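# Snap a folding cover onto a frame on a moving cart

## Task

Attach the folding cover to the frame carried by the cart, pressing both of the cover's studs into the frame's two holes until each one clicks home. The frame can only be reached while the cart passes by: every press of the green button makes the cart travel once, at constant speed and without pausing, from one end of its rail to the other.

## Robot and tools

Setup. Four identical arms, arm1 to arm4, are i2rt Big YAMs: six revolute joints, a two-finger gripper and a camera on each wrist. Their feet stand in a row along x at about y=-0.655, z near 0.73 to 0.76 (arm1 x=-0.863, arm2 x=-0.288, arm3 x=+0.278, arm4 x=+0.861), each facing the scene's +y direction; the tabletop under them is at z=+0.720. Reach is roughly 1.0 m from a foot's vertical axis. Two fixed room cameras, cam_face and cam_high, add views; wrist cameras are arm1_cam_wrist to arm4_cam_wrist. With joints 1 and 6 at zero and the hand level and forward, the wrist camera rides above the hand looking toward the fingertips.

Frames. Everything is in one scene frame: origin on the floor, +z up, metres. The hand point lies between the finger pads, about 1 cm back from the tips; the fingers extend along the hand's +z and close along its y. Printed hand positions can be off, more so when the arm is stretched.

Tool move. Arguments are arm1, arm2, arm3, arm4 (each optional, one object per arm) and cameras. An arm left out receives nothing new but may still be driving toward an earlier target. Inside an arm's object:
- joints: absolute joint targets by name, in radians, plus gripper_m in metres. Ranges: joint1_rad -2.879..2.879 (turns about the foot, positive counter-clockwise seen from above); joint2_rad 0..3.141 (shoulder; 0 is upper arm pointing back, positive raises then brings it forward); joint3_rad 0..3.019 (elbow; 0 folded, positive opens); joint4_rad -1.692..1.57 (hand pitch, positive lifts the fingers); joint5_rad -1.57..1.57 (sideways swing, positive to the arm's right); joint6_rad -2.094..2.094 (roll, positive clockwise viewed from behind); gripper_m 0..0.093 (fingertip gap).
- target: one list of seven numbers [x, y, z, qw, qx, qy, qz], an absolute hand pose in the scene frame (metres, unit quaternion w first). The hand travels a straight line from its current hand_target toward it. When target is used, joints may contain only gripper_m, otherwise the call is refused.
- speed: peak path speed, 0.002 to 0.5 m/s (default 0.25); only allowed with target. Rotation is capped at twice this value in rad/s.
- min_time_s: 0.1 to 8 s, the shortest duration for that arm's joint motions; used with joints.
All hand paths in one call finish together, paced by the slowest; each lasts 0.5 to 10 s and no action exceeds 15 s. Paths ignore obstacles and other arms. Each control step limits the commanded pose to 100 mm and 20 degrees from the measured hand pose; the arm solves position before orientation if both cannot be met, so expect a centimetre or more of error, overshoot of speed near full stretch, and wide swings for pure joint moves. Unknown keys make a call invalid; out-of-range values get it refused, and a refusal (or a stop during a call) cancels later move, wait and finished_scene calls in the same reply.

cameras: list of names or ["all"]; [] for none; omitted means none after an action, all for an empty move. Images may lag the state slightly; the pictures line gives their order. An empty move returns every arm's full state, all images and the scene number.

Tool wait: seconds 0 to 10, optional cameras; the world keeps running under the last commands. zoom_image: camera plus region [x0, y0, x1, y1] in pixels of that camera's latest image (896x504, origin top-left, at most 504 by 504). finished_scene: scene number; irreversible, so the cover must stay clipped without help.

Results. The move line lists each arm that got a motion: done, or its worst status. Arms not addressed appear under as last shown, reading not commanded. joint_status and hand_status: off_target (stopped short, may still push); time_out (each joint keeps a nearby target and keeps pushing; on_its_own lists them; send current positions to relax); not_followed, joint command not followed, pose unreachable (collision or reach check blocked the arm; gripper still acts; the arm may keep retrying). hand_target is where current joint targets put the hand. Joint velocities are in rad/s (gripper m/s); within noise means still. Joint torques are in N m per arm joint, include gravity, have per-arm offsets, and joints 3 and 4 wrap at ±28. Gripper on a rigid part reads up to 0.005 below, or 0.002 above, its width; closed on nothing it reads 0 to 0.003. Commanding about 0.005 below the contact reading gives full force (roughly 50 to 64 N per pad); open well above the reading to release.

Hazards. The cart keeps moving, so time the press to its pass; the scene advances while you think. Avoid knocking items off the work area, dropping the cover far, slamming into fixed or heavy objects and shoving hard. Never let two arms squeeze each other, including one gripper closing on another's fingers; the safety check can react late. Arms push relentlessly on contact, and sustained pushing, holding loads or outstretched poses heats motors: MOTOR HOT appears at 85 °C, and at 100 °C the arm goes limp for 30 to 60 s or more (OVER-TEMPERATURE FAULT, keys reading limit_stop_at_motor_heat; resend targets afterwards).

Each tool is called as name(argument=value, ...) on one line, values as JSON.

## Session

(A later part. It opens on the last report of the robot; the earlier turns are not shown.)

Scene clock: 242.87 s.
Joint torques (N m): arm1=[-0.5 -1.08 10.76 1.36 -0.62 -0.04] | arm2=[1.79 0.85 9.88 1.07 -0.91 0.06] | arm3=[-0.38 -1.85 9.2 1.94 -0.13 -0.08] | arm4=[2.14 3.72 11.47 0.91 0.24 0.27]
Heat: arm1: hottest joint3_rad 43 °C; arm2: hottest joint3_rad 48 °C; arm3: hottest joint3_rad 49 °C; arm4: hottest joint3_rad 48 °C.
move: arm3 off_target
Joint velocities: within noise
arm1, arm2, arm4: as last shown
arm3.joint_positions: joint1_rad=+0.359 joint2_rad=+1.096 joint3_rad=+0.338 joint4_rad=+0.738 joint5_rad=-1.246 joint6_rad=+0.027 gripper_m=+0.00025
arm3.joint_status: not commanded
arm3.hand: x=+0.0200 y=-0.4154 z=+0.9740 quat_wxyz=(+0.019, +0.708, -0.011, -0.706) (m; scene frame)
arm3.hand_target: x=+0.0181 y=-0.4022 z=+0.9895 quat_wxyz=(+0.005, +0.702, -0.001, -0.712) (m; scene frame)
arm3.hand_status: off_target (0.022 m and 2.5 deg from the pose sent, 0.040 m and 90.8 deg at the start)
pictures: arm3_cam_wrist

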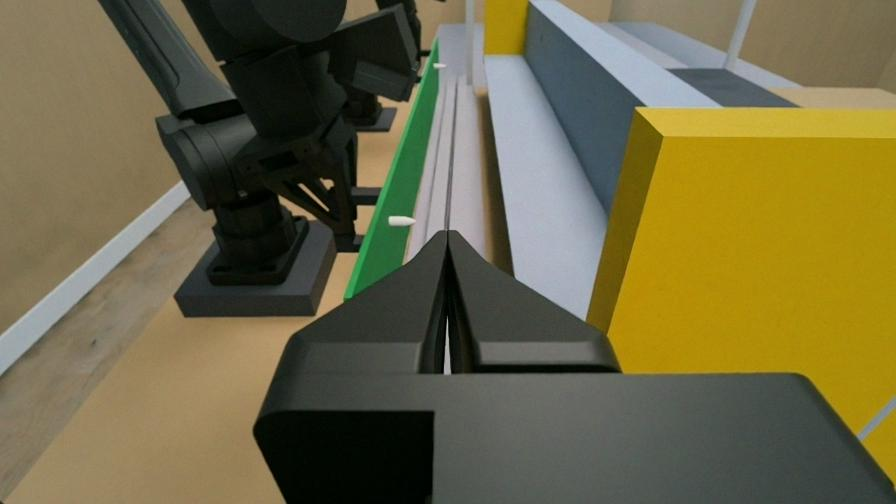

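move(arm3={"target":[0.05,-0.36,1.10,0,0.707,0,-0.707],"speed":0.25}, arm1={"target":[-0.740,-0.46,0.955,0.153,-0.690,0.690,0.153],"speed":0.1}, arm2={"target":[-0.160,-0.46,0.955,0.153,-0.690,0.690,0.153],"speed":0.1}, cameras=["arm3_cam_wrist","arm2_cam_wrist"])

move(arm1={"target":[-0.716,-0.35,0.955,0.153,-0.690,0.690,0.153],"speed":0.08}, arm2={"target":[-0.135,-0.35,0.955,0.153,-0.690,0.690,0.153],"speed":0.08}, cameras=["arm3_cam_wrist","arm1_cam_wrist","arm2_cam_wrist","cam_face","cam_high"])

Scene clock: 248.93 s.
Joint torques (N m): arm1=[-1.03 -1.85 15.91 0.72 -1.09 -0.04] | arm2=[0.56 -0.15 15.73 -0.39 -1.42 -0.11] | arm3=[-0.15 -5.66 11.26 0.64 -0.18 -0.27] | arm4=[2.08 3.66 11.79 1.02 0.22 0.26]
Heat: arm1: hottest joint3_rad 44 °C; arm2: hottest joint3_rad 49 °C; arm3: hottest joint3_rad 49 °C; arm4: hottest joint3_rad 48 °C.
move: arm1 off_target; arm2 off_target; arm3 off_target
Joint velocities: within noise
arm1.joint_positions: joint1_rad=-0.795 joint2_rad=+0.676 joint3_rad=+0.680 joint4_rad=-1.337 joint5_rad=-0.285 joint6_rad=-0.729 gripper_m=+0.01572
arm1.joint_status: not commanded
arm1.hand: x=-0.7500 y=-0.4739 z=+0.9178 quat_wxyz=(-0.111, +0.688, -0.703, -0.144) (m; scene frame)
arm1.hand_target: x=-0.7402 y=-0.4610 z=+0.9528 quat_wxyz=(-0.149, +0.690, -0.692, -0.153) (m; scene frame)
arm1.hand_status: off_target (0.041 m and 5.1 deg from the pose sent, 0.116 m and 7.9 deg at the start)
arm2.joint_positions: joint1_rad=-0.824 joint2_rad=+0.677 joint3_rad=+0.587 joint4_rad=-1.254 joint5_rad=-0.266 joint6_rad=-0.740 gripper_m=+0.01672
arm2.joint_status: not commanded
arm2.hand: x=-0.1736 y=-0.4793 z=+0.9042 quat_wxyz=(-0.104, +0.690, -0.703, -0.138) (m; scene frame)
arm2.hand_target: x=-0.1608 y=-0.4615 z=+0.9511 quat_wxyz=(-0.149, +0.691, -0.691, -0.153) (m; scene frame)
arm2.hand_status: off_target (0.056 m and 6.0 deg from the pose sent, 0.120 m and 8.2 deg at the start)
arm3.joint_positions: joint1_rad=+0.219 joint2_rad=+1.006 joint3_rad=+0.605 joint4_rad=+0.335 joint5_rad=-1.381 joint6_rad=+0.015 gripper_m=+0.00025
arm3.joint_status: not commanded
arm3.hand: x=+0.0475 y=-0.3649 z=+1.0716 quat_wxyz=(+0.029, +0.709, -0.024, -0.704) (m; scene frame)
arm3.hand_target: x=+0.0495 y=-0.3598 z=+1.0994 quat_wxyz=(+0.003, +0.706, -0.003, -0.708) (m; scene frame)
arm3.hand_status: off_target (0.029 m and 4.3 deg from the pose sent, 0.141 m and 2.5 deg at the start)
arm4: as last shown
pictures: arm2_cam_wrist, arm3_cam_wrist

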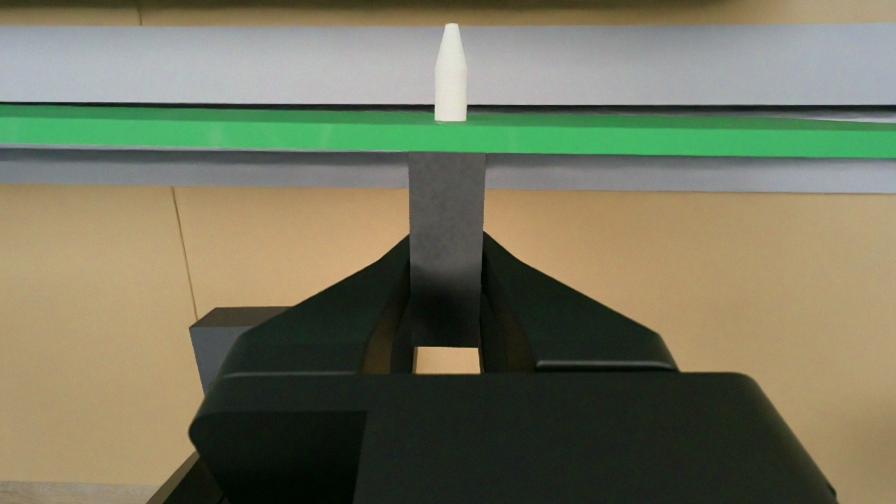

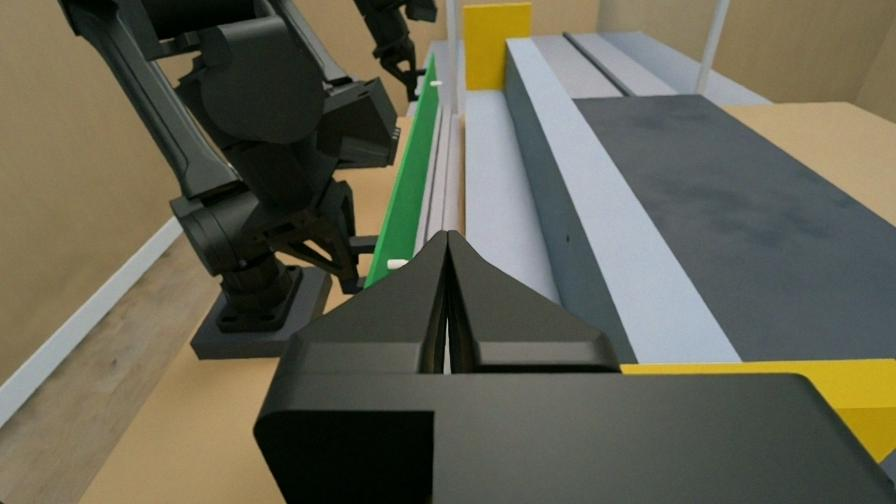

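Scene clock: 251.03 s.
Joint torques (N m): arm1=[-0.62 -6.18 15.68 2.24 -0.76 -0.02] | arm2=[2.26 -3.14 15.19 1.83 -1.02 0.07] | arm3=[-0.38 -5.71 11.21 0.72 -0.23 -0.31] | arm4=[2.32 4.13 11.84 1.05 0.22 0.23]
Heat: arm1: hottest joint3_rad 45 °C; arm2: hottest joint3_rad 50 °C; arm3: hottest joint3_rad 49 °C; arm4: hottest joint3_rad 48 °C.
move: arm1 off_target; arm2 off_target
Joint velocities: within noise
arm1.joint_positions: joint1_rad=-0.586 joint2_rad=+0.963 joint3_rad=+0.811 joint4_rad=-1.150 joint5_rad=-0.213 joint6_rad=-0.518 gripper_m=+0.01572
arm1.joint_status: not commanded
arm1.hand: x=-0.7272 y=-0.3804 z=+0.9172 quat_wxyz=(-0.103, +0.686, -0.707, -0.134) (m; scene frame)
arm1.hand_target: x=-0.7169 y=-0.3534 z=+0.9548 quat_wxyz=(-0.154, +0.691, -0.690, -0.152) (m; scene frame)
arm1.hand_status: off_target (0.050 m and 6.5 deg from the pose sent, 0.134 m and 5.1 deg at the start)
arm2.joint_positions: joint1_rad=-0.631 joint2_rad=+0.965 joint3_rad=+0.733 joint4_rad=-1.094 joint5_rad=-0.197 joint6_rad=-0.539 gripper_m=+0.01674
arm2.joint_status: not commanded
arm2.hand: x=-0.1500 y=-0.3938 z=+0.9082 quat_wxyz=(-0.092, +0.687, -0.710, -0.126) (m; scene frame)
arm2.hand_target: x=-0.1365 y=-0.3560 z=+0.9556 quat_wxyz=(-0.153, +0.691, -0.690, -0.152) (m; scene frame)
arm2.hand_status: off_target (0.066 m and 8.0 deg from the pose sent, 0.144 m and 6.0 deg at the start)
arm3.joint_positions: joint1_rad=+0.219 joint2_rad=+1.006 joint3_rad=+0.605 joint4_rad=+0.335 joint5_rad=-1.381 joint6_rad=+0.013 gripper_m=+0.00025
arm3.joint_status: not commanded
arm3.hand: x=+0.0475 y=-0.3649 z=+1.0716 quat_wxyz=(+0.028, +0.709, -0.024, -0.704) (m; scene frame)
arm3.hand_target: x=+0.0495 y=-0.3597 z=+1.0994 quat_wxyz=(+0.002, +0.706, -0.002, -0.708) (m; scene frame)
arm3.hand_status: not commanded
arm4: as last shown
pictures: arm1_cam_wrist, arm2_cam_wrist, arm3_cam_wrist, cam_face, cam_high

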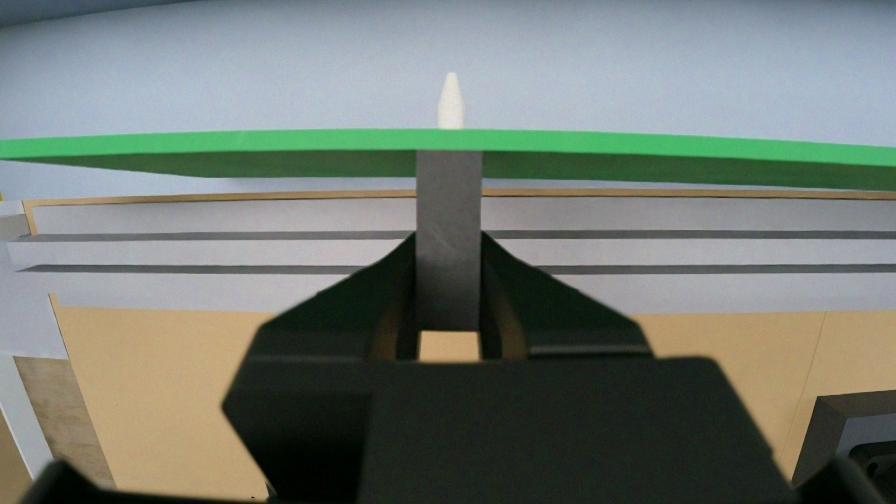

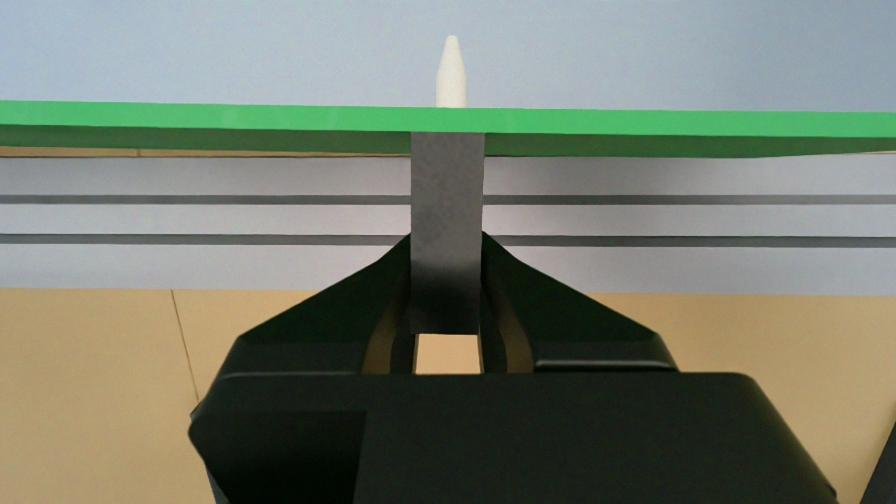

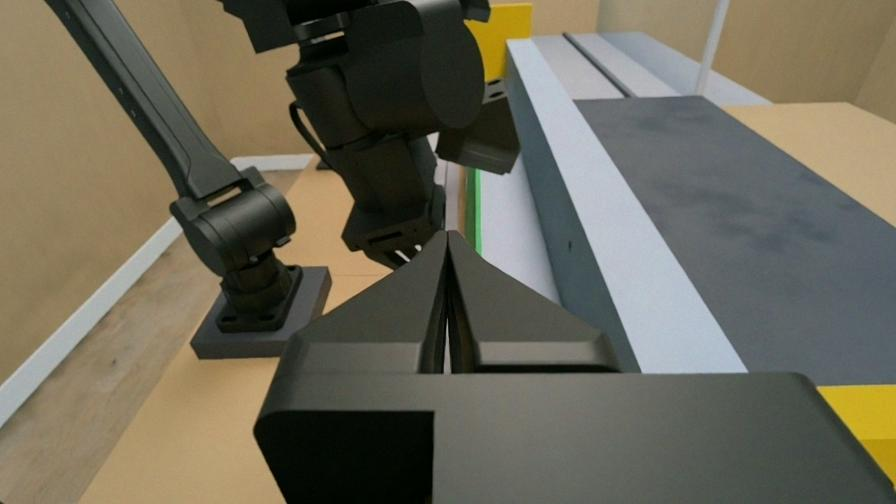

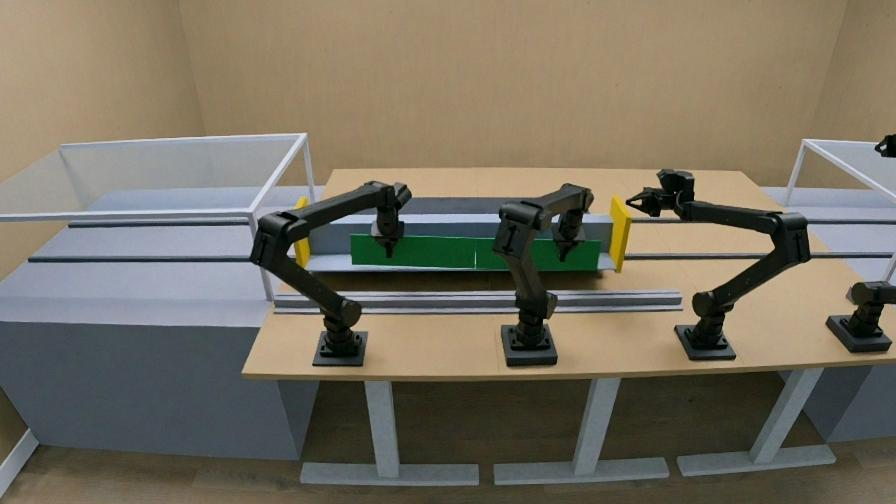

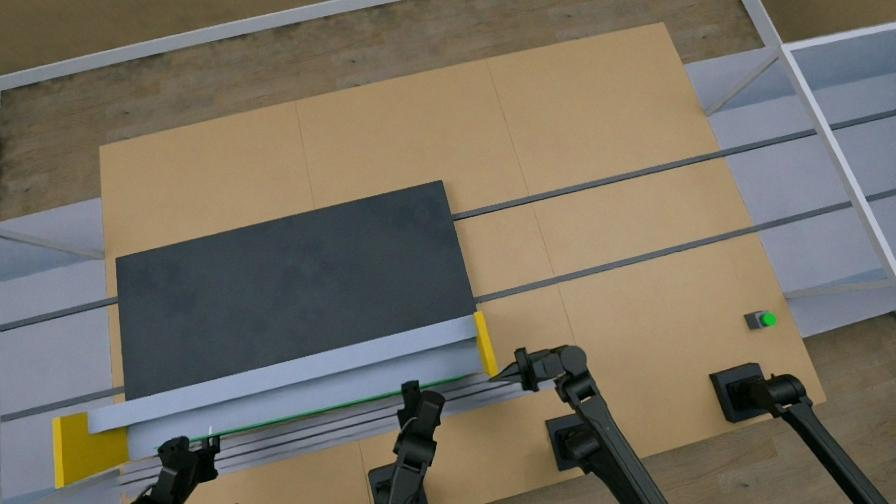

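move(arm1={"target":[-0.70,-0.375,0.99,0.153,-0.69,0.69,0.153],"speed":0.08}, arm2={"target":[-0.12,-0.378,0.985,0.153,-0.69,0.69,0.153],"speed":0.08}, cameras=["arm1_cam_wrist","arm2_cam_wrist","arm3_cam_wrist","cam_face"])

Scene clock: 254.57 s.
Joint torques (N m): arm1=[-1.9 -8.23 16.43 0.58 -0.67 -0.25] | arm2=[-0.32 -6.3 15.82 -0.02 -1.37 -0.16] | arm3=[-0.67 -6.3 11.38 0.69 -0.14 -0.26] | arm4=[2.14 3.55 11.69 1.02 0.2 0.23]
Heat: arm1: hottest joint3_rad 46 °C; arm2: hottest joint3_rad 52 °C; arm3: hottest joint3_rad 49 °C; arm4: hottest joint3_rad 48 °C.
move: arm1 off_target; arm2 off_target
Joint velocities: within noise
arm1.joint_positions: joint1_rad=-0.666 joint2_rad=+0.958 joint3_rad=+0.882 joint4_rad=-1.242 joint5_rad=-0.251 joint6_rad=-0.588 gripper_m=+0.01572
arm1.joint_status: not commanded
arm1.hand: x=-0.7125 y=-0.3901 z=+0.9454 quat_wxyz=(-0.101, +0.683, -0.709, -0.143) (m; scene frame)
arm1.hand_target: x=-0.7016 y=-0.3768 z=+0.9891 quat_wxyz=(-0.153, +0.690, -0.690, -0.153) (m; scene frame)
arm1.hand_status: off_target (0.049 m and 6.5 deg from the pose sent, 0.078 m and 6.5 deg at the start)
arm2.joint_positions: joint1_rad=-0.702 joint2_rad=+0.953 joint3_rad=+0.780 joint4_rad=-1.157 joint5_rad=-0.226 joint6_rad=-0.612 gripper_m=+0.01676
arm2.joint_status: not commanded
arm2.hand: x=-0.1360 y=-0.4015 z=+0.9293 quat_wxyz=(-0.097, +0.688, -0.707, -0.132) (m; scene frame)
arm2.hand_target: x=-0.1221 y=-0.3808 z=+0.9838 quat_wxyz=(-0.154, +0.691, -0.690, -0.153) (m; scene frame)
arm2.hand_status: off_target (0.063 m and 7.2 deg from the pose sent, 0.084 m and 8.0 deg at the start)
arm3, arm4: as last shown
pictures: arm1_cam_wrist, arm2_cam_wrist, arm3_cam_wrist, cam_face

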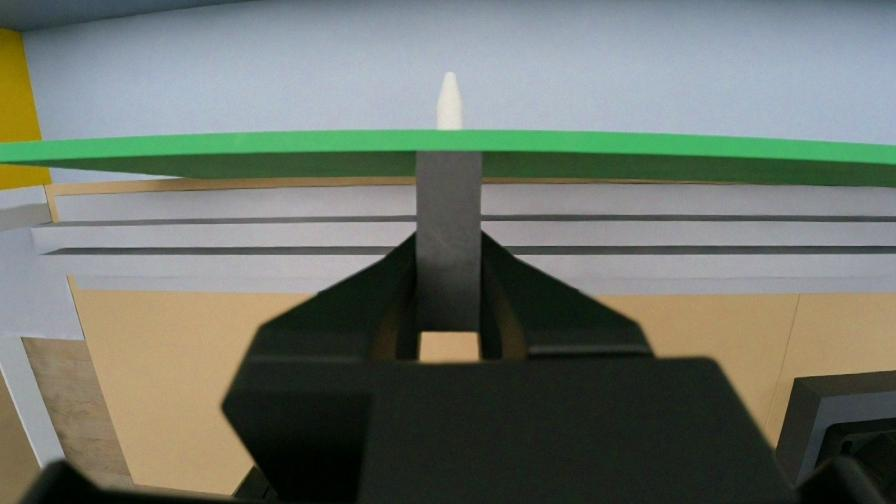

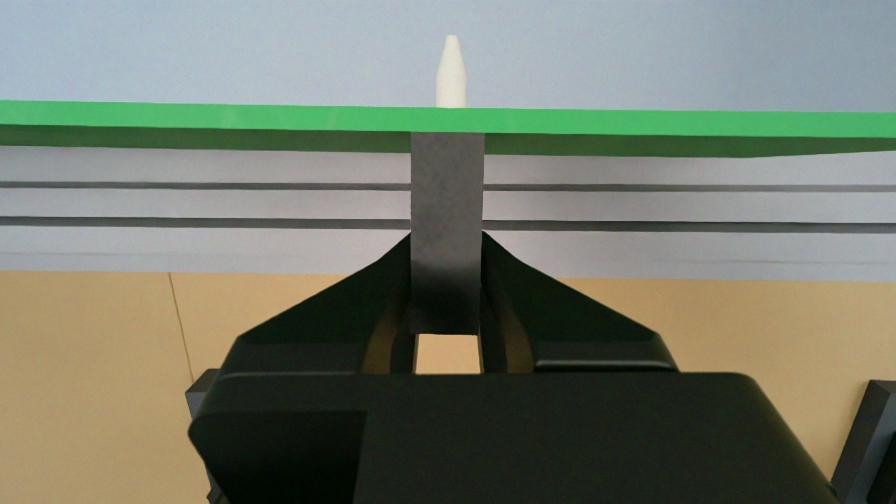

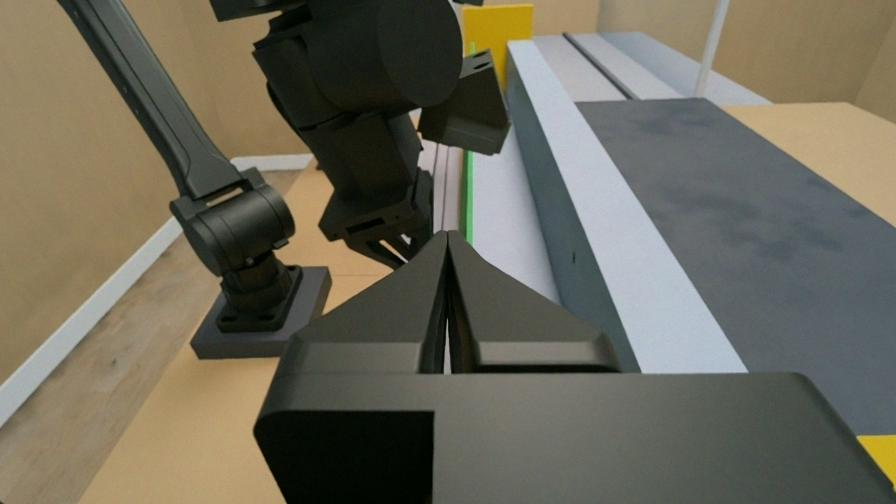

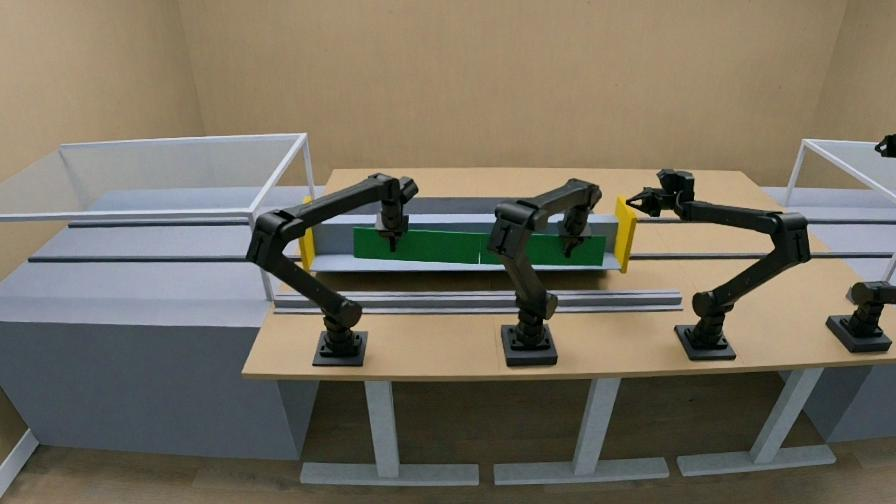

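move(arm1={"target":[-0.70,-0.365,0.97,0.2008,-0.678,0.678,0.2008],"speed":0.1}, arm2={"target":[-0.122,-0.368,0.982,0.2008,-0.678,0.678,0.2008],"speed":0.1}, arm3={"target":[0.05,-0.32,1.03,0,0.7071,0,-0.7071],"speed":0.1}, cameras=["arm1_cam_wrist","arm2_cam_wrist","arm3_cam_wrist","cam_face"])

zoom_image(camera="cam_face", region=[290, 160, 670, 310])

zoom_image(camera="arm3_cam_wrist", region=[380, 80, 680, 330])

Scene clock: 258.67 s.
Joint torques (N m): arm1=[-2.37 -8.29 10.93 2.14 -1.01 -0.08] | arm2=[0.44 -6.12 11.4 1.33 -1.62 0.03] | arm3=[2.32 -2.14 7.08 0.92 0.16 -0.2] | arm4=[1.67 3.9 11.81 0.76 0.22 0.23]
Heat: arm1: hottest joint3_rad 47 °C; arm2: hottest joint3_rad 54 °C; arm3: hottest joint3_rad 50 °C; arm4: hottest joint3_rad 48 °C.
move: arm1 off_target; arm2 off_target; arm3 off_target
Joint velocities: within noise
arm1.joint_positions: joint1_rad=-0.695 joint2_rad=+0.920 joint3_rad=+0.836 joint4_rad=-1.092 joint5_rad=-0.337 joint6_rad=-0.593 gripper_m=+0.01572
arm1.joint_status: not commanded
arm1.hand: x=-0.7047 y=-0.3719 z=+0.9509 quat_wxyz=(-0.165, +0.675, -0.693, -0.191) (m; scene frame)
arm1.hand_target: x=-0.6999 y=-0.3651 z=+0.9695 quat_wxyz=(-0.200, +0.678, -0.678, -0.201) (m; scene frame)
arm1.hand_status: off_target (0.021 m and 4.5 deg from the pose sent, 0.037 m and 13.7 deg at the start)
arm2.joint_positions: joint1_rad=-0.726 joint2_rad=+0.919 joint3_rad=+0.780 joint4_rad=-1.053 joint5_rad=-0.312 joint6_rad=-0.617 gripper_m=+0.01676
arm2.joint_status: not commanded
arm2.hand: x=-0.1273 y=-0.3799 z=+0.9500 quat_wxyz=(-0.159, +0.681, -0.691, -0.180) (m; scene frame)
arm2.hand_target: x=-0.1220 y=-0.3690 z=+0.9812 quat_wxyz=(-0.201, +0.679, -0.678, -0.200) (m; scene frame)
arm2.hand_status: off_target (0.035 m and 5.6 deg from the pose sent, 0.064 m and 14.7 deg at the start)
arm3.joint_positions: joint1_rad=+0.167 joint2_rad=+1.167 joint3_rad=+0.614 joint4_rad=+0.570 joint5_rad=-1.420 joint6_rad=-0.022 gripper_m=+0.00024
arm3.joint_status: not commanded
arm3.hand: x=+0.0582 y=-0.3275 z=+1.0477 quat_wxyz=(-0.018, +0.704, +0.013, -0.710) (m; scene frame)
arm3.hand_target: x=+0.0531 y=-0.3209 z=+1.0309 quat_wxyz=(-0.001, +0.707, +0.000, -0.707) (m; scene frame)
arm3.hand_status: off_target (0.021 m and 2.5 deg from the pose sent, 0.061 m and 4.3 deg at the start)
arm4: as last shown
pictures: arm1_cam_wrist, arm2_cam_wrist, arm3_cam_wrist, cam_face

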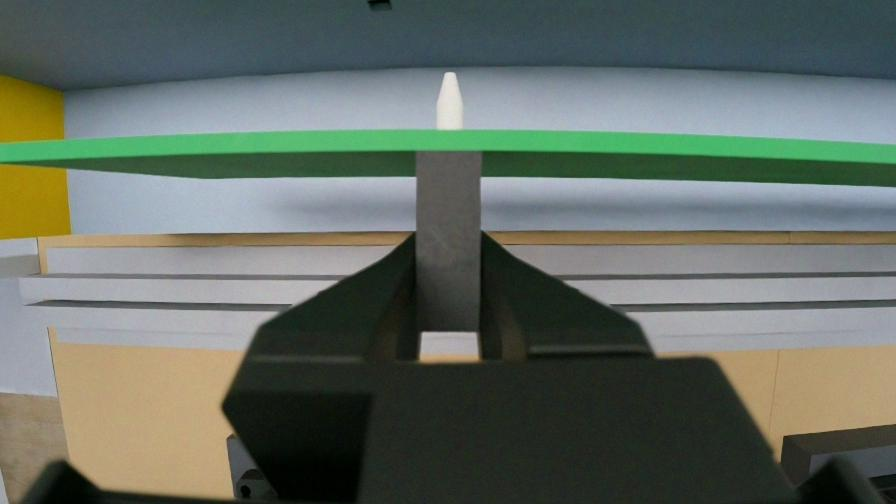

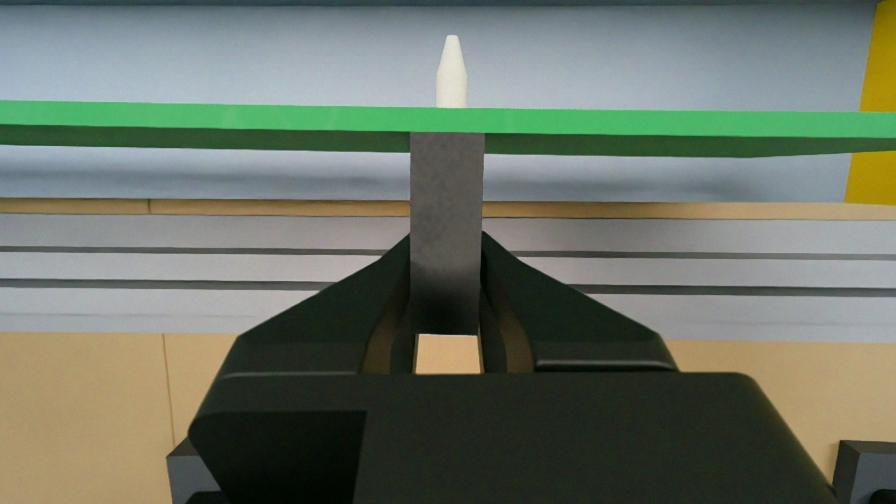

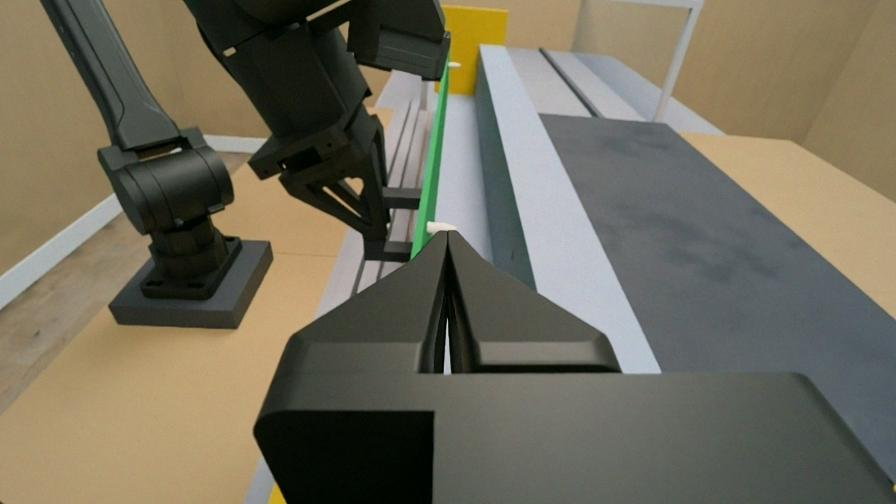

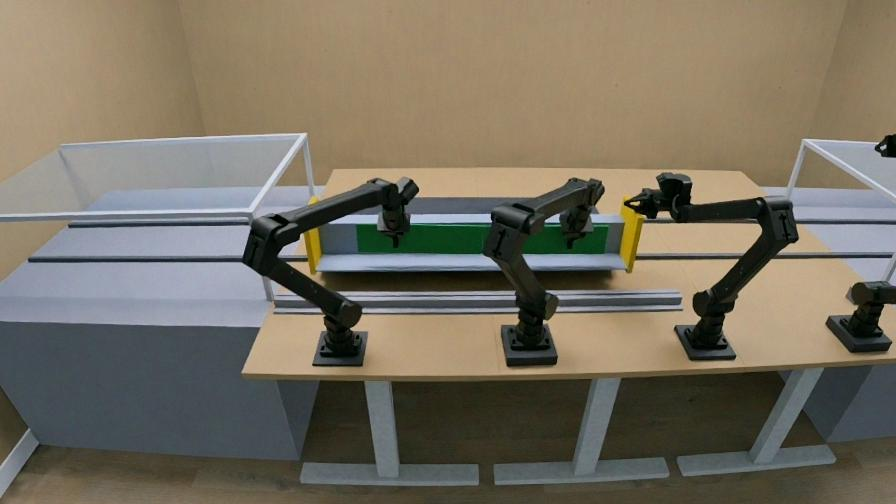

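Scaled by 1.326.

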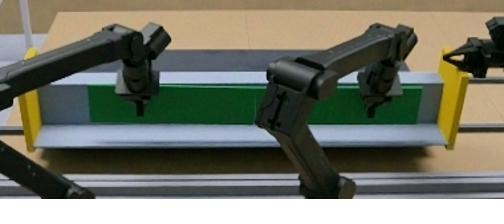

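Scaled by 1.680.

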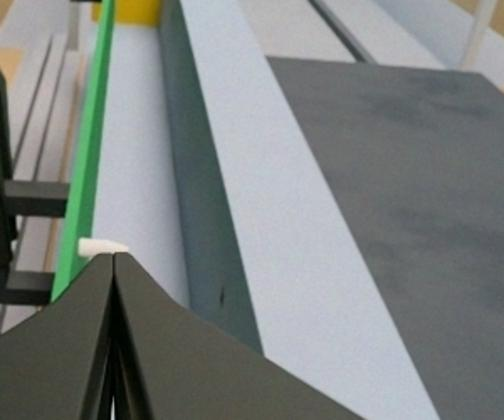

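move(arm1={"target":[-0.685,-0.338,0.921,0.2008,-0.678,0.678,0.2008],"speed":0.06}, arm2={"target":[-0.107,-0.334,0.933,0.193,-0.680,0.680,0.193],"speed":0.06}, cameras=["arm1_cam_wrist","arm2_cam_wrist","arm3_cam_wrist"])

zoom_image(camera="arm3_cam_wrist", region=[400, 150, 600, 300])

Scene clock: 262.10 s.
Joint torques (N m): arm1=[-0.56 -8.29 10.88 2.14 -0.68 0.03] | arm2=[1.96 -6.71 9.99 1.7 -0.84 0.27] | arm3=[2.49 -1.61 6.76 0.95 0.52 -0.37] | arm4=[2.08 3.96 11.7 1.06 0.24 0.22]
Heat: arm1: hottest joint3_rad 48 °C; arm2: hottest joint3_rad 55 °C; arm3: hottest joint3_rad 49 °C; arm4: hottest joint3_rad 48 °C.
move: arm1 off_target; arm2 off_target
Joint velocities: arm1=[within noise] | arm2=[within noise] | arm3=[-0.044 -0.024 -0.017 -0.007 0.007 -0.007 0] | arm4=[within noise]
arm1.joint_positions: joint1_rad=-0.695 joint2_rad=+1.015 joint3_rad=+0.768 joint4_rad=-0.908 joint5_rad=-0.337 joint6_rad=-0.600 gripper_m=+0.01572
arm1.joint_status: not commanded
arm1.hand: x=-0.6873 y=-0.3505 z=+0.9067 quat_wxyz=(-0.176, +0.678, -0.687, -0.192) (m; scene frame)
arm1.hand_target: x=-0.6853 y=-0.3393 z=+0.9211 quat_wxyz=(-0.201, +0.680, -0.676, -0.200) (m; scene frame)
arm1.hand_status: off_target (0.019 m and 3.2 deg from the pose sent, 0.049 m and 4.5 deg at the start)
arm2.joint_positions: joint1_rad=-0.708 joint2_rad=+1.051 joint3_rad=+0.756 joint4_rad=-0.884 joint5_rad=-0.301 joint6_rad=-0.611 gripper_m=+0.01676
arm2.joint_status: not commanded
arm2.hand: x=-0.1088 y=-0.3495 z=+0.9121 quat_wxyz=(-0.164, +0.685, -0.687, -0.177) (m; scene frame)
arm2.hand_target: x=-0.1071 y=-0.3353 z=+0.9327 quat_wxyz=(-0.193, +0.682, -0.679, -0.193) (m; scene frame)
arm2.hand_status: off_target (0.026 m and 3.9 deg from the pose sent, 0.053 m and 4.4 deg at the start)
arm3.joint_positions: joint1_rad=+0.147 joint2_rad=+1.167 joint3_rad=+0.617 joint4_rad=+0.573 joint5_rad=-1.432 joint6_rad=-0.005 gripper_m=+0.00024
arm3.joint_status: not commanded
arm3.hand: x=+0.0648 y=-0.3247 z=+1.0492 quat_wxyz=(-0.017, +0.704, +0.006, -0.710) (m; scene frame)
arm3.hand_target: x=+0.0533 y=-0.3214 z=+1.0302 quat_wxyz=(+0.000, +0.707, +0.000, -0.707) (m; scene frame)
arm3.hand_status: not commanded
arm4: as last shown
pictures: arm1_cam_wrist, arm2_cam_wrist, arm3_cam_wrist

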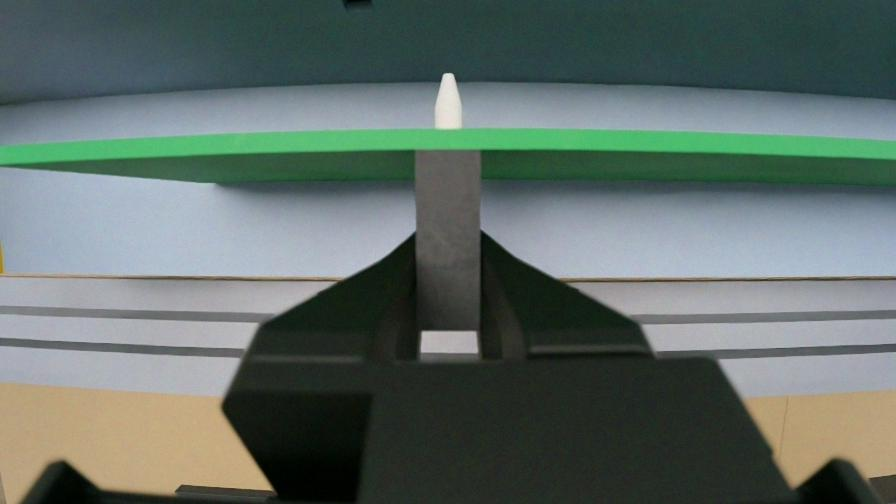

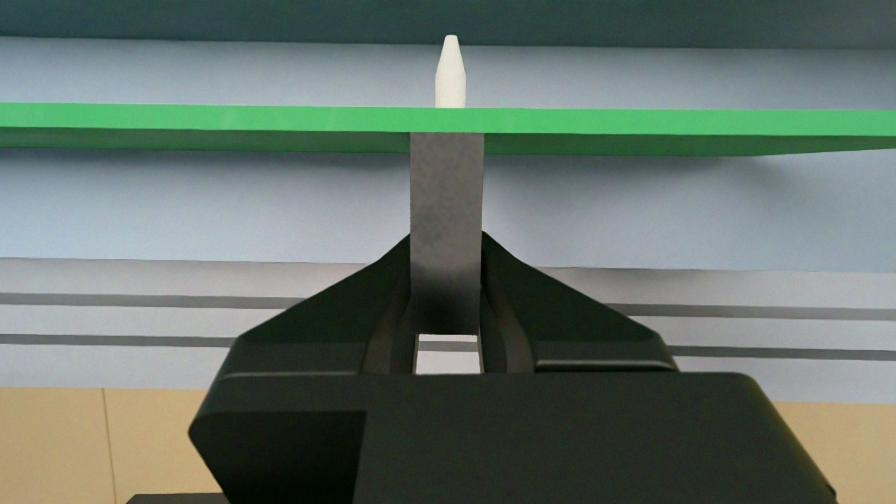

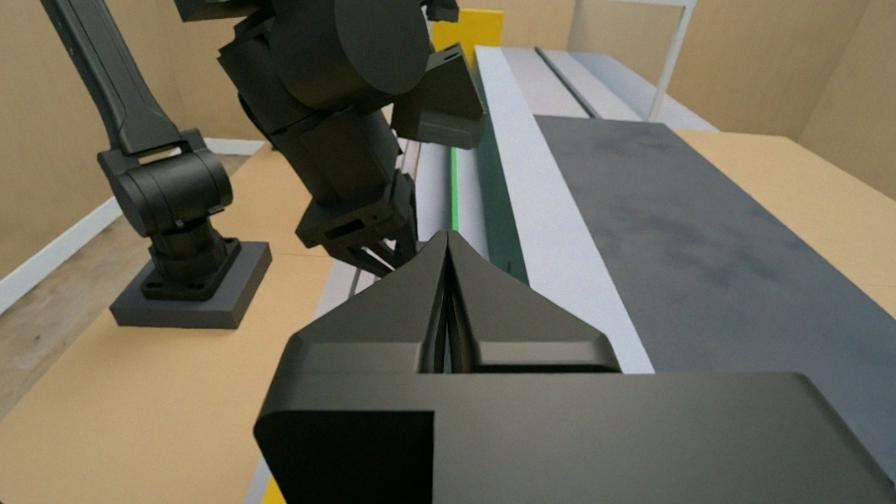

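Scaled by 2.520.

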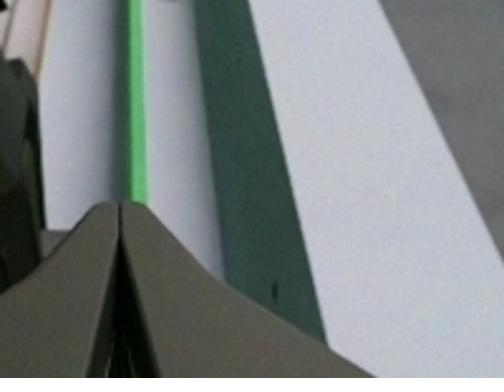

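move(arm3={"target":[0.08,-0.325,1.05,0,0.7934,0,-0.6088],"speed":0.2}, cameras=["arm1_cam_wrist","arm3_cam_wrist"])

zoom_image(camera="arm3_cam_wrist", region=[400, 80, 600, 230])

zoom_image(camera="arm1_cam_wrist", region=[300, 0, 600, 200])

Scene clock: 264.73 s.
Joint torques (N m): arm1=[-0.5 -8.23 10.78 2.22 -0.65 0.08] | arm2=[2.61 -6.95 9.96 1.58 -0.84 0.26] | arm3=[-0.38 -5.71 7.28 1.83 -0.13 -0.14] | arm4=[1.61 4.07 11.62 1.03 0.21 0.26]
Heat: arm1: hottest joint3_rad 48 °C; arm2: hottest joint3_rad 55 °C; arm3: hottest joint3_rad 49 °C; arm4: hottest joint3_rad 48 °C.
move: arm3 not_followed
Joint velocities: within noise
arm1: as last shown
arm2.joint_positions: joint1_rad=-0.706 joint2_rad=+1.051 joint3_rad=+0.756 joint4_rad=-0.884 joint5_rad=-0.301 joint6_rad=-0.611 gripper_m=+0.01676
arm2.joint_status: not commanded
arm2.hand: x=-0.1093 y=-0.3492 z=+0.9121 quat_wxyz=(-0.164, +0.686, -0.687, -0.177) (m; scene frame)
arm2.hand_target: x=-0.1076 y=-0.3351 z=+0.9327 quat_wxyz=(-0.193, +0.682, -0.678, -0.193) (m; scene frame)
arm2.hand_status: not commanded
arm3.joint_positions: joint1_rad=+0.120 joint2_rad=+1.135 joint3_rad=+0.645 joint4_rad=+0.332 joint5_rad=-1.440 joint6_rad=-0.136 gripper_m=+0.00024
arm3.joint_status: not commanded
arm3.on_its_own: joint1_rad is held at +0.119, not at its first target +0.178; joint4_rad is held at +0.348, not at its first target +0.573; joint5_rad is held at -1.447, not at its first target -1.415; joint6_rad is held at -0.127, not at its first target -0.027
arm3.hand: x=+0.0742 y=-0.3221 z=+1.0486 quat_wxyz=(-0.006, +0.712, -0.018, -0.702) (m; scene frame)
arm3.hand_target: x=+0.0742 y=-0.3210 z=+1.0473 quat_wxyz=(-0.005, +0.712, -0.018, -0.702) (m; scene frame)
arm3.hand_status: not_followed (0.007 m and 14.3 deg from the pose sent, 0.015 m and 15.6 deg at the start)
arm4.joint_positions: joint1_rad=-0.009 joint2_rad=+0.566 joint3_rad=+1.323 joint4_rad=-1.189 joint5_rad=-0.013 joint6_rad=-0.007 gripper_m=+0.00041
arm4.joint_status: not commanded
arm4.hand: x=+0.8541 y=-0.4082 z=+1.3094 quat_wxyz=(-0.383, +0.600, -0.590, -0.381) (m; scene frame)
arm4.hand_target: x=+0.8527 y=-0.4116 z=+1.3186 quat_wxyz=(-0.384, +0.598, -0.588, -0.385) (m; scene frame)
arm4.hand_status: not commanded
pictures: arm1_cam_wrist, arm3_cam_wrist
pose unreachable (arm3 arm): on one or more control steps of this call this arm could not follow its commanded pose, so it was not sent that pose on those steps. On the call's last step it was still not sent that pose. It may still have moved: this result reports where it is.
cause: moving toward the commanded pose would bring two parts of the arm too close to each other (its wrist (the part past joint 4) and its wrist camera, 2 mm apart when it was first held).

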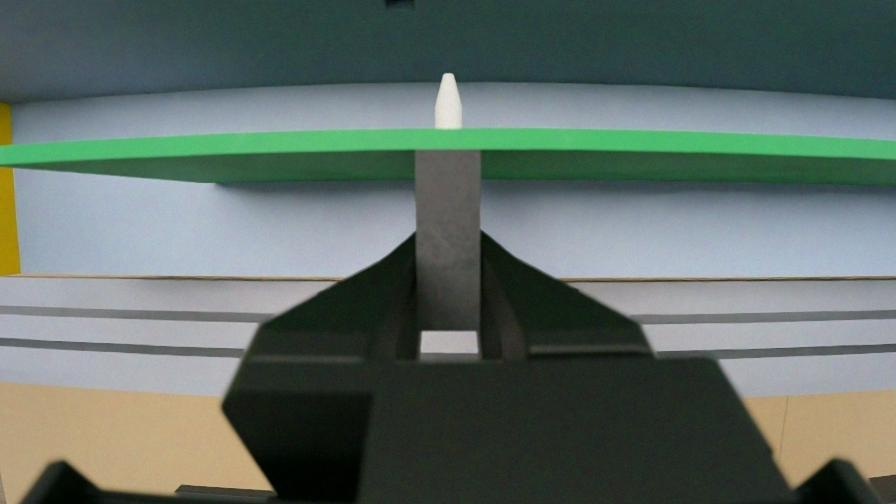

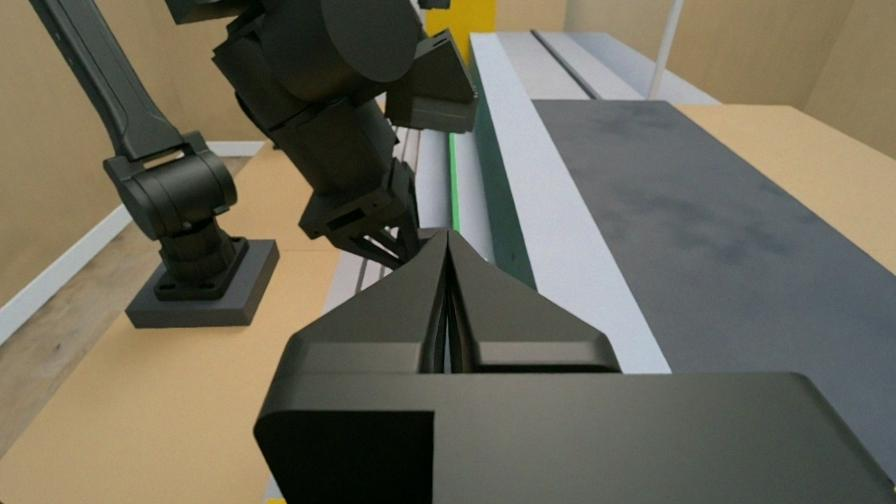

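Scaled by 2.520.

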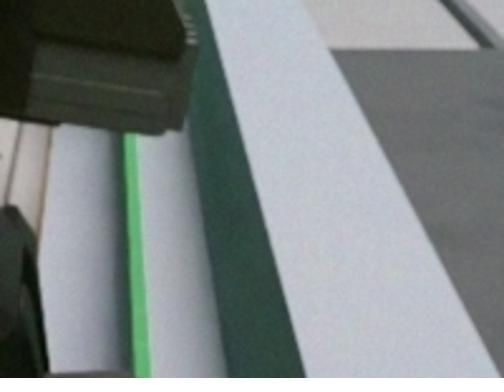

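Scaled by 1.680.

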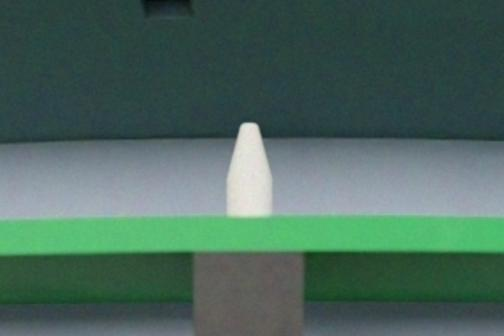

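move(arm1={"target":[-0.674,-0.324,0.909,0.2008,-0.678,0.678,0.2008],"speed":0.02}, arm2={"target":[-0.096,-0.320,0.920,0.193,-0.680,0.680,0.193],"speed":0.02}, cameras=["arm1_cam_wrist","arm2_cam_wrist","cam_face"])

zoom_image(camera="arm1_cam_wrist", region=[350, 0, 550, 150])

zoom_image(camera="arm2_cam_wrist", region=[350, 0, 550, 150])

Scene clock: 267.87 s.
Joint torques (N m): arm1=[-0.56 -7.12 11.47 1.95 -0.5 0.11] | arm2=[2.61 -4.95 10.58 1.58 -0.76 0.24] | arm3=[0.73 -5.89 7.36 1.8 -0.15 -0.04] | arm4=[1.49 4.31 11.58 1.13 0.2 0.27]
Heat: arm1: hottest joint3_rad 48 °C; arm2: hottest joint3_rad 55 °C; arm3: hottest joint3_rad 49 °C; arm4: hottest joint3_rad 48 °C.
move: arm1 off_target; arm2 off_target
Joint velocities: within noise
arm1.joint_positions: joint1_rad=-0.692 joint2_rad=+1.058 joint3_rad=+0.768 joint4_rad=-0.842 joint5_rad=-0.340 joint6_rad=-0.596 gripper_m=+0.01572
arm1.joint_status: not commanded
arm1.hand: x=-0.6785 y=-0.3372 z=+0.8990 quat_wxyz=(-0.187, +0.677, -0.684, -0.195) (m; scene frame)
arm1.hand_target: x=-0.6741 y=-0.3245 z=+0.9091 quat_wxyz=(-0.201, +0.676, -0.679, -0.201) (m; scene frame)
arm1.hand_status: off_target (0.017 m and 1.9 deg from the pose sent, 0.030 m and 3.2 deg at the start)
arm2.joint_positions: joint1_rad=-0.708 joint2_rad=+1.099 joint3_rad=+0.756 joint4_rad=-0.816 joint5_rad=-0.304 joint6_rad=-0.597 gripper_m=+0.01676
arm2.joint_status: not commanded
arm2.hand: x=-0.0994 y=-0.3366 z=+0.9025 quat_wxyz=(-0.172, +0.680, -0.689, -0.181) (m; scene frame)
arm2.hand_target: x=-0.0959 y=-0.3210 z=+0.9202 quat_wxyz=(-0.193, +0.680, -0.680, -0.194) (m; scene frame)
arm2.hand_status: off_target (0.024 m and 2.9 deg from the pose sent, 0.033 m and 3.9 deg at the start)
arm3, arm4: as last shown
arm3.on_its_own: joint1_rad is held at +0.119, not at its first target +0.178; joint4_rad is held at +0.348, not at its first target +0.573; joint5_rad is held at -1.447, not at its first target -1.415; joint6_rad is held at -0.127, not at its first target -0.027
arm3.hand_target: x=+0.0742 y=-0.3209 z=+1.0474 quat_wxyz=(-0.005, +0.712, -0.018, -0.702) (m; scene frame)
pictures: arm1_cam_wrist, arm2_cam_wrist, cam_face

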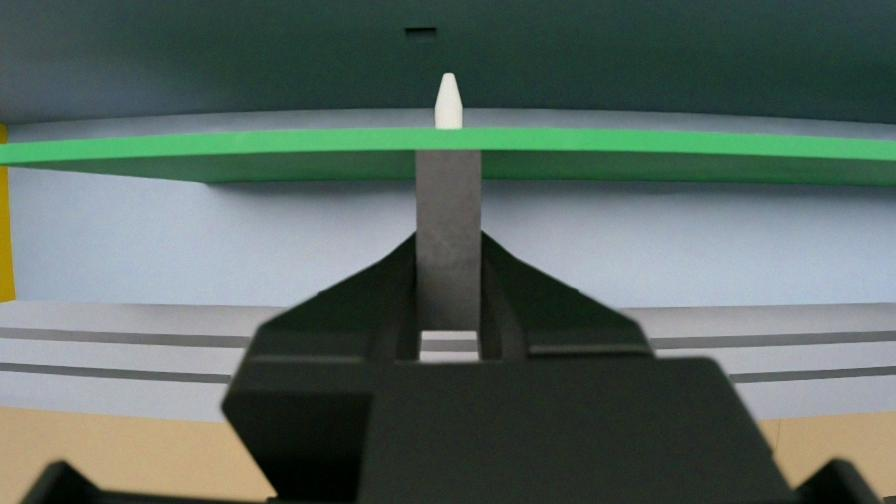

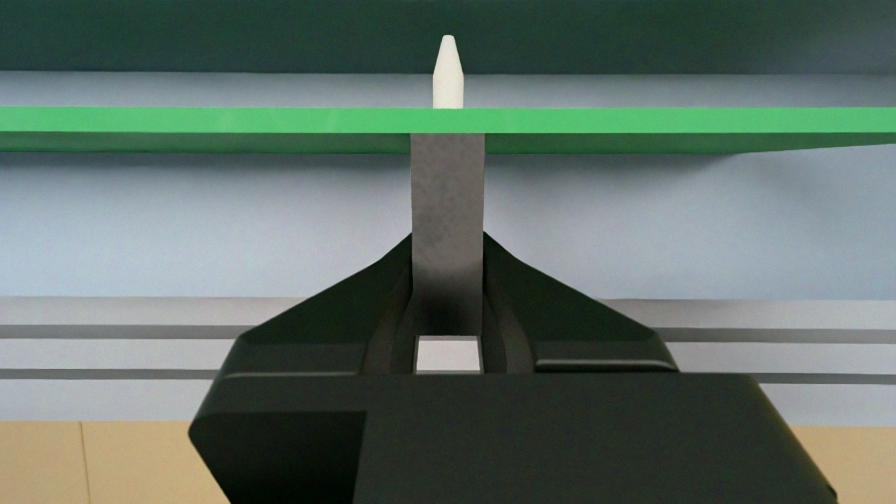

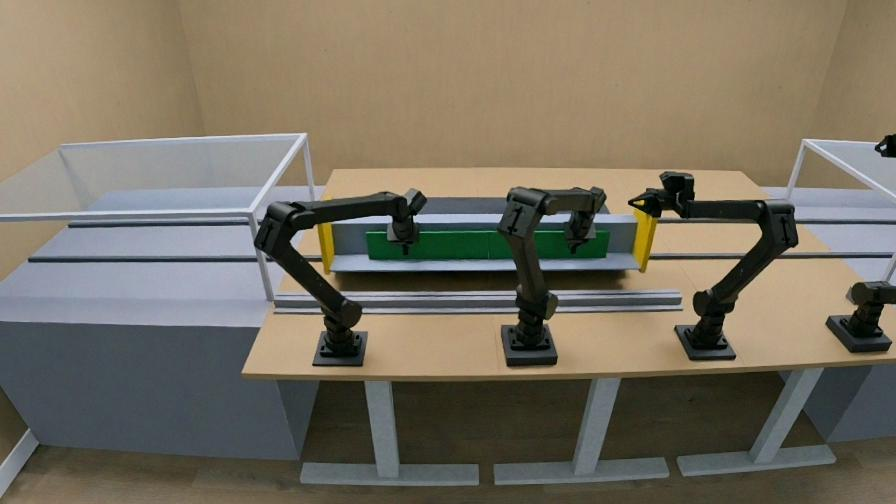

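Scaled by 2.520.

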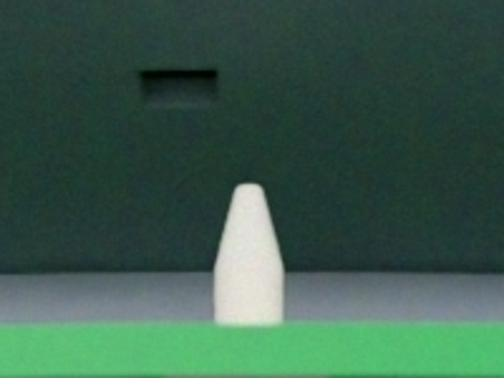

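Scaled by 2.520.

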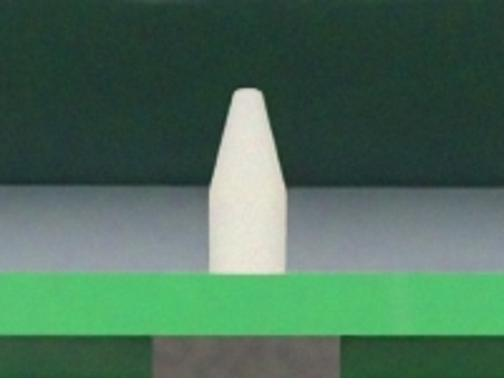

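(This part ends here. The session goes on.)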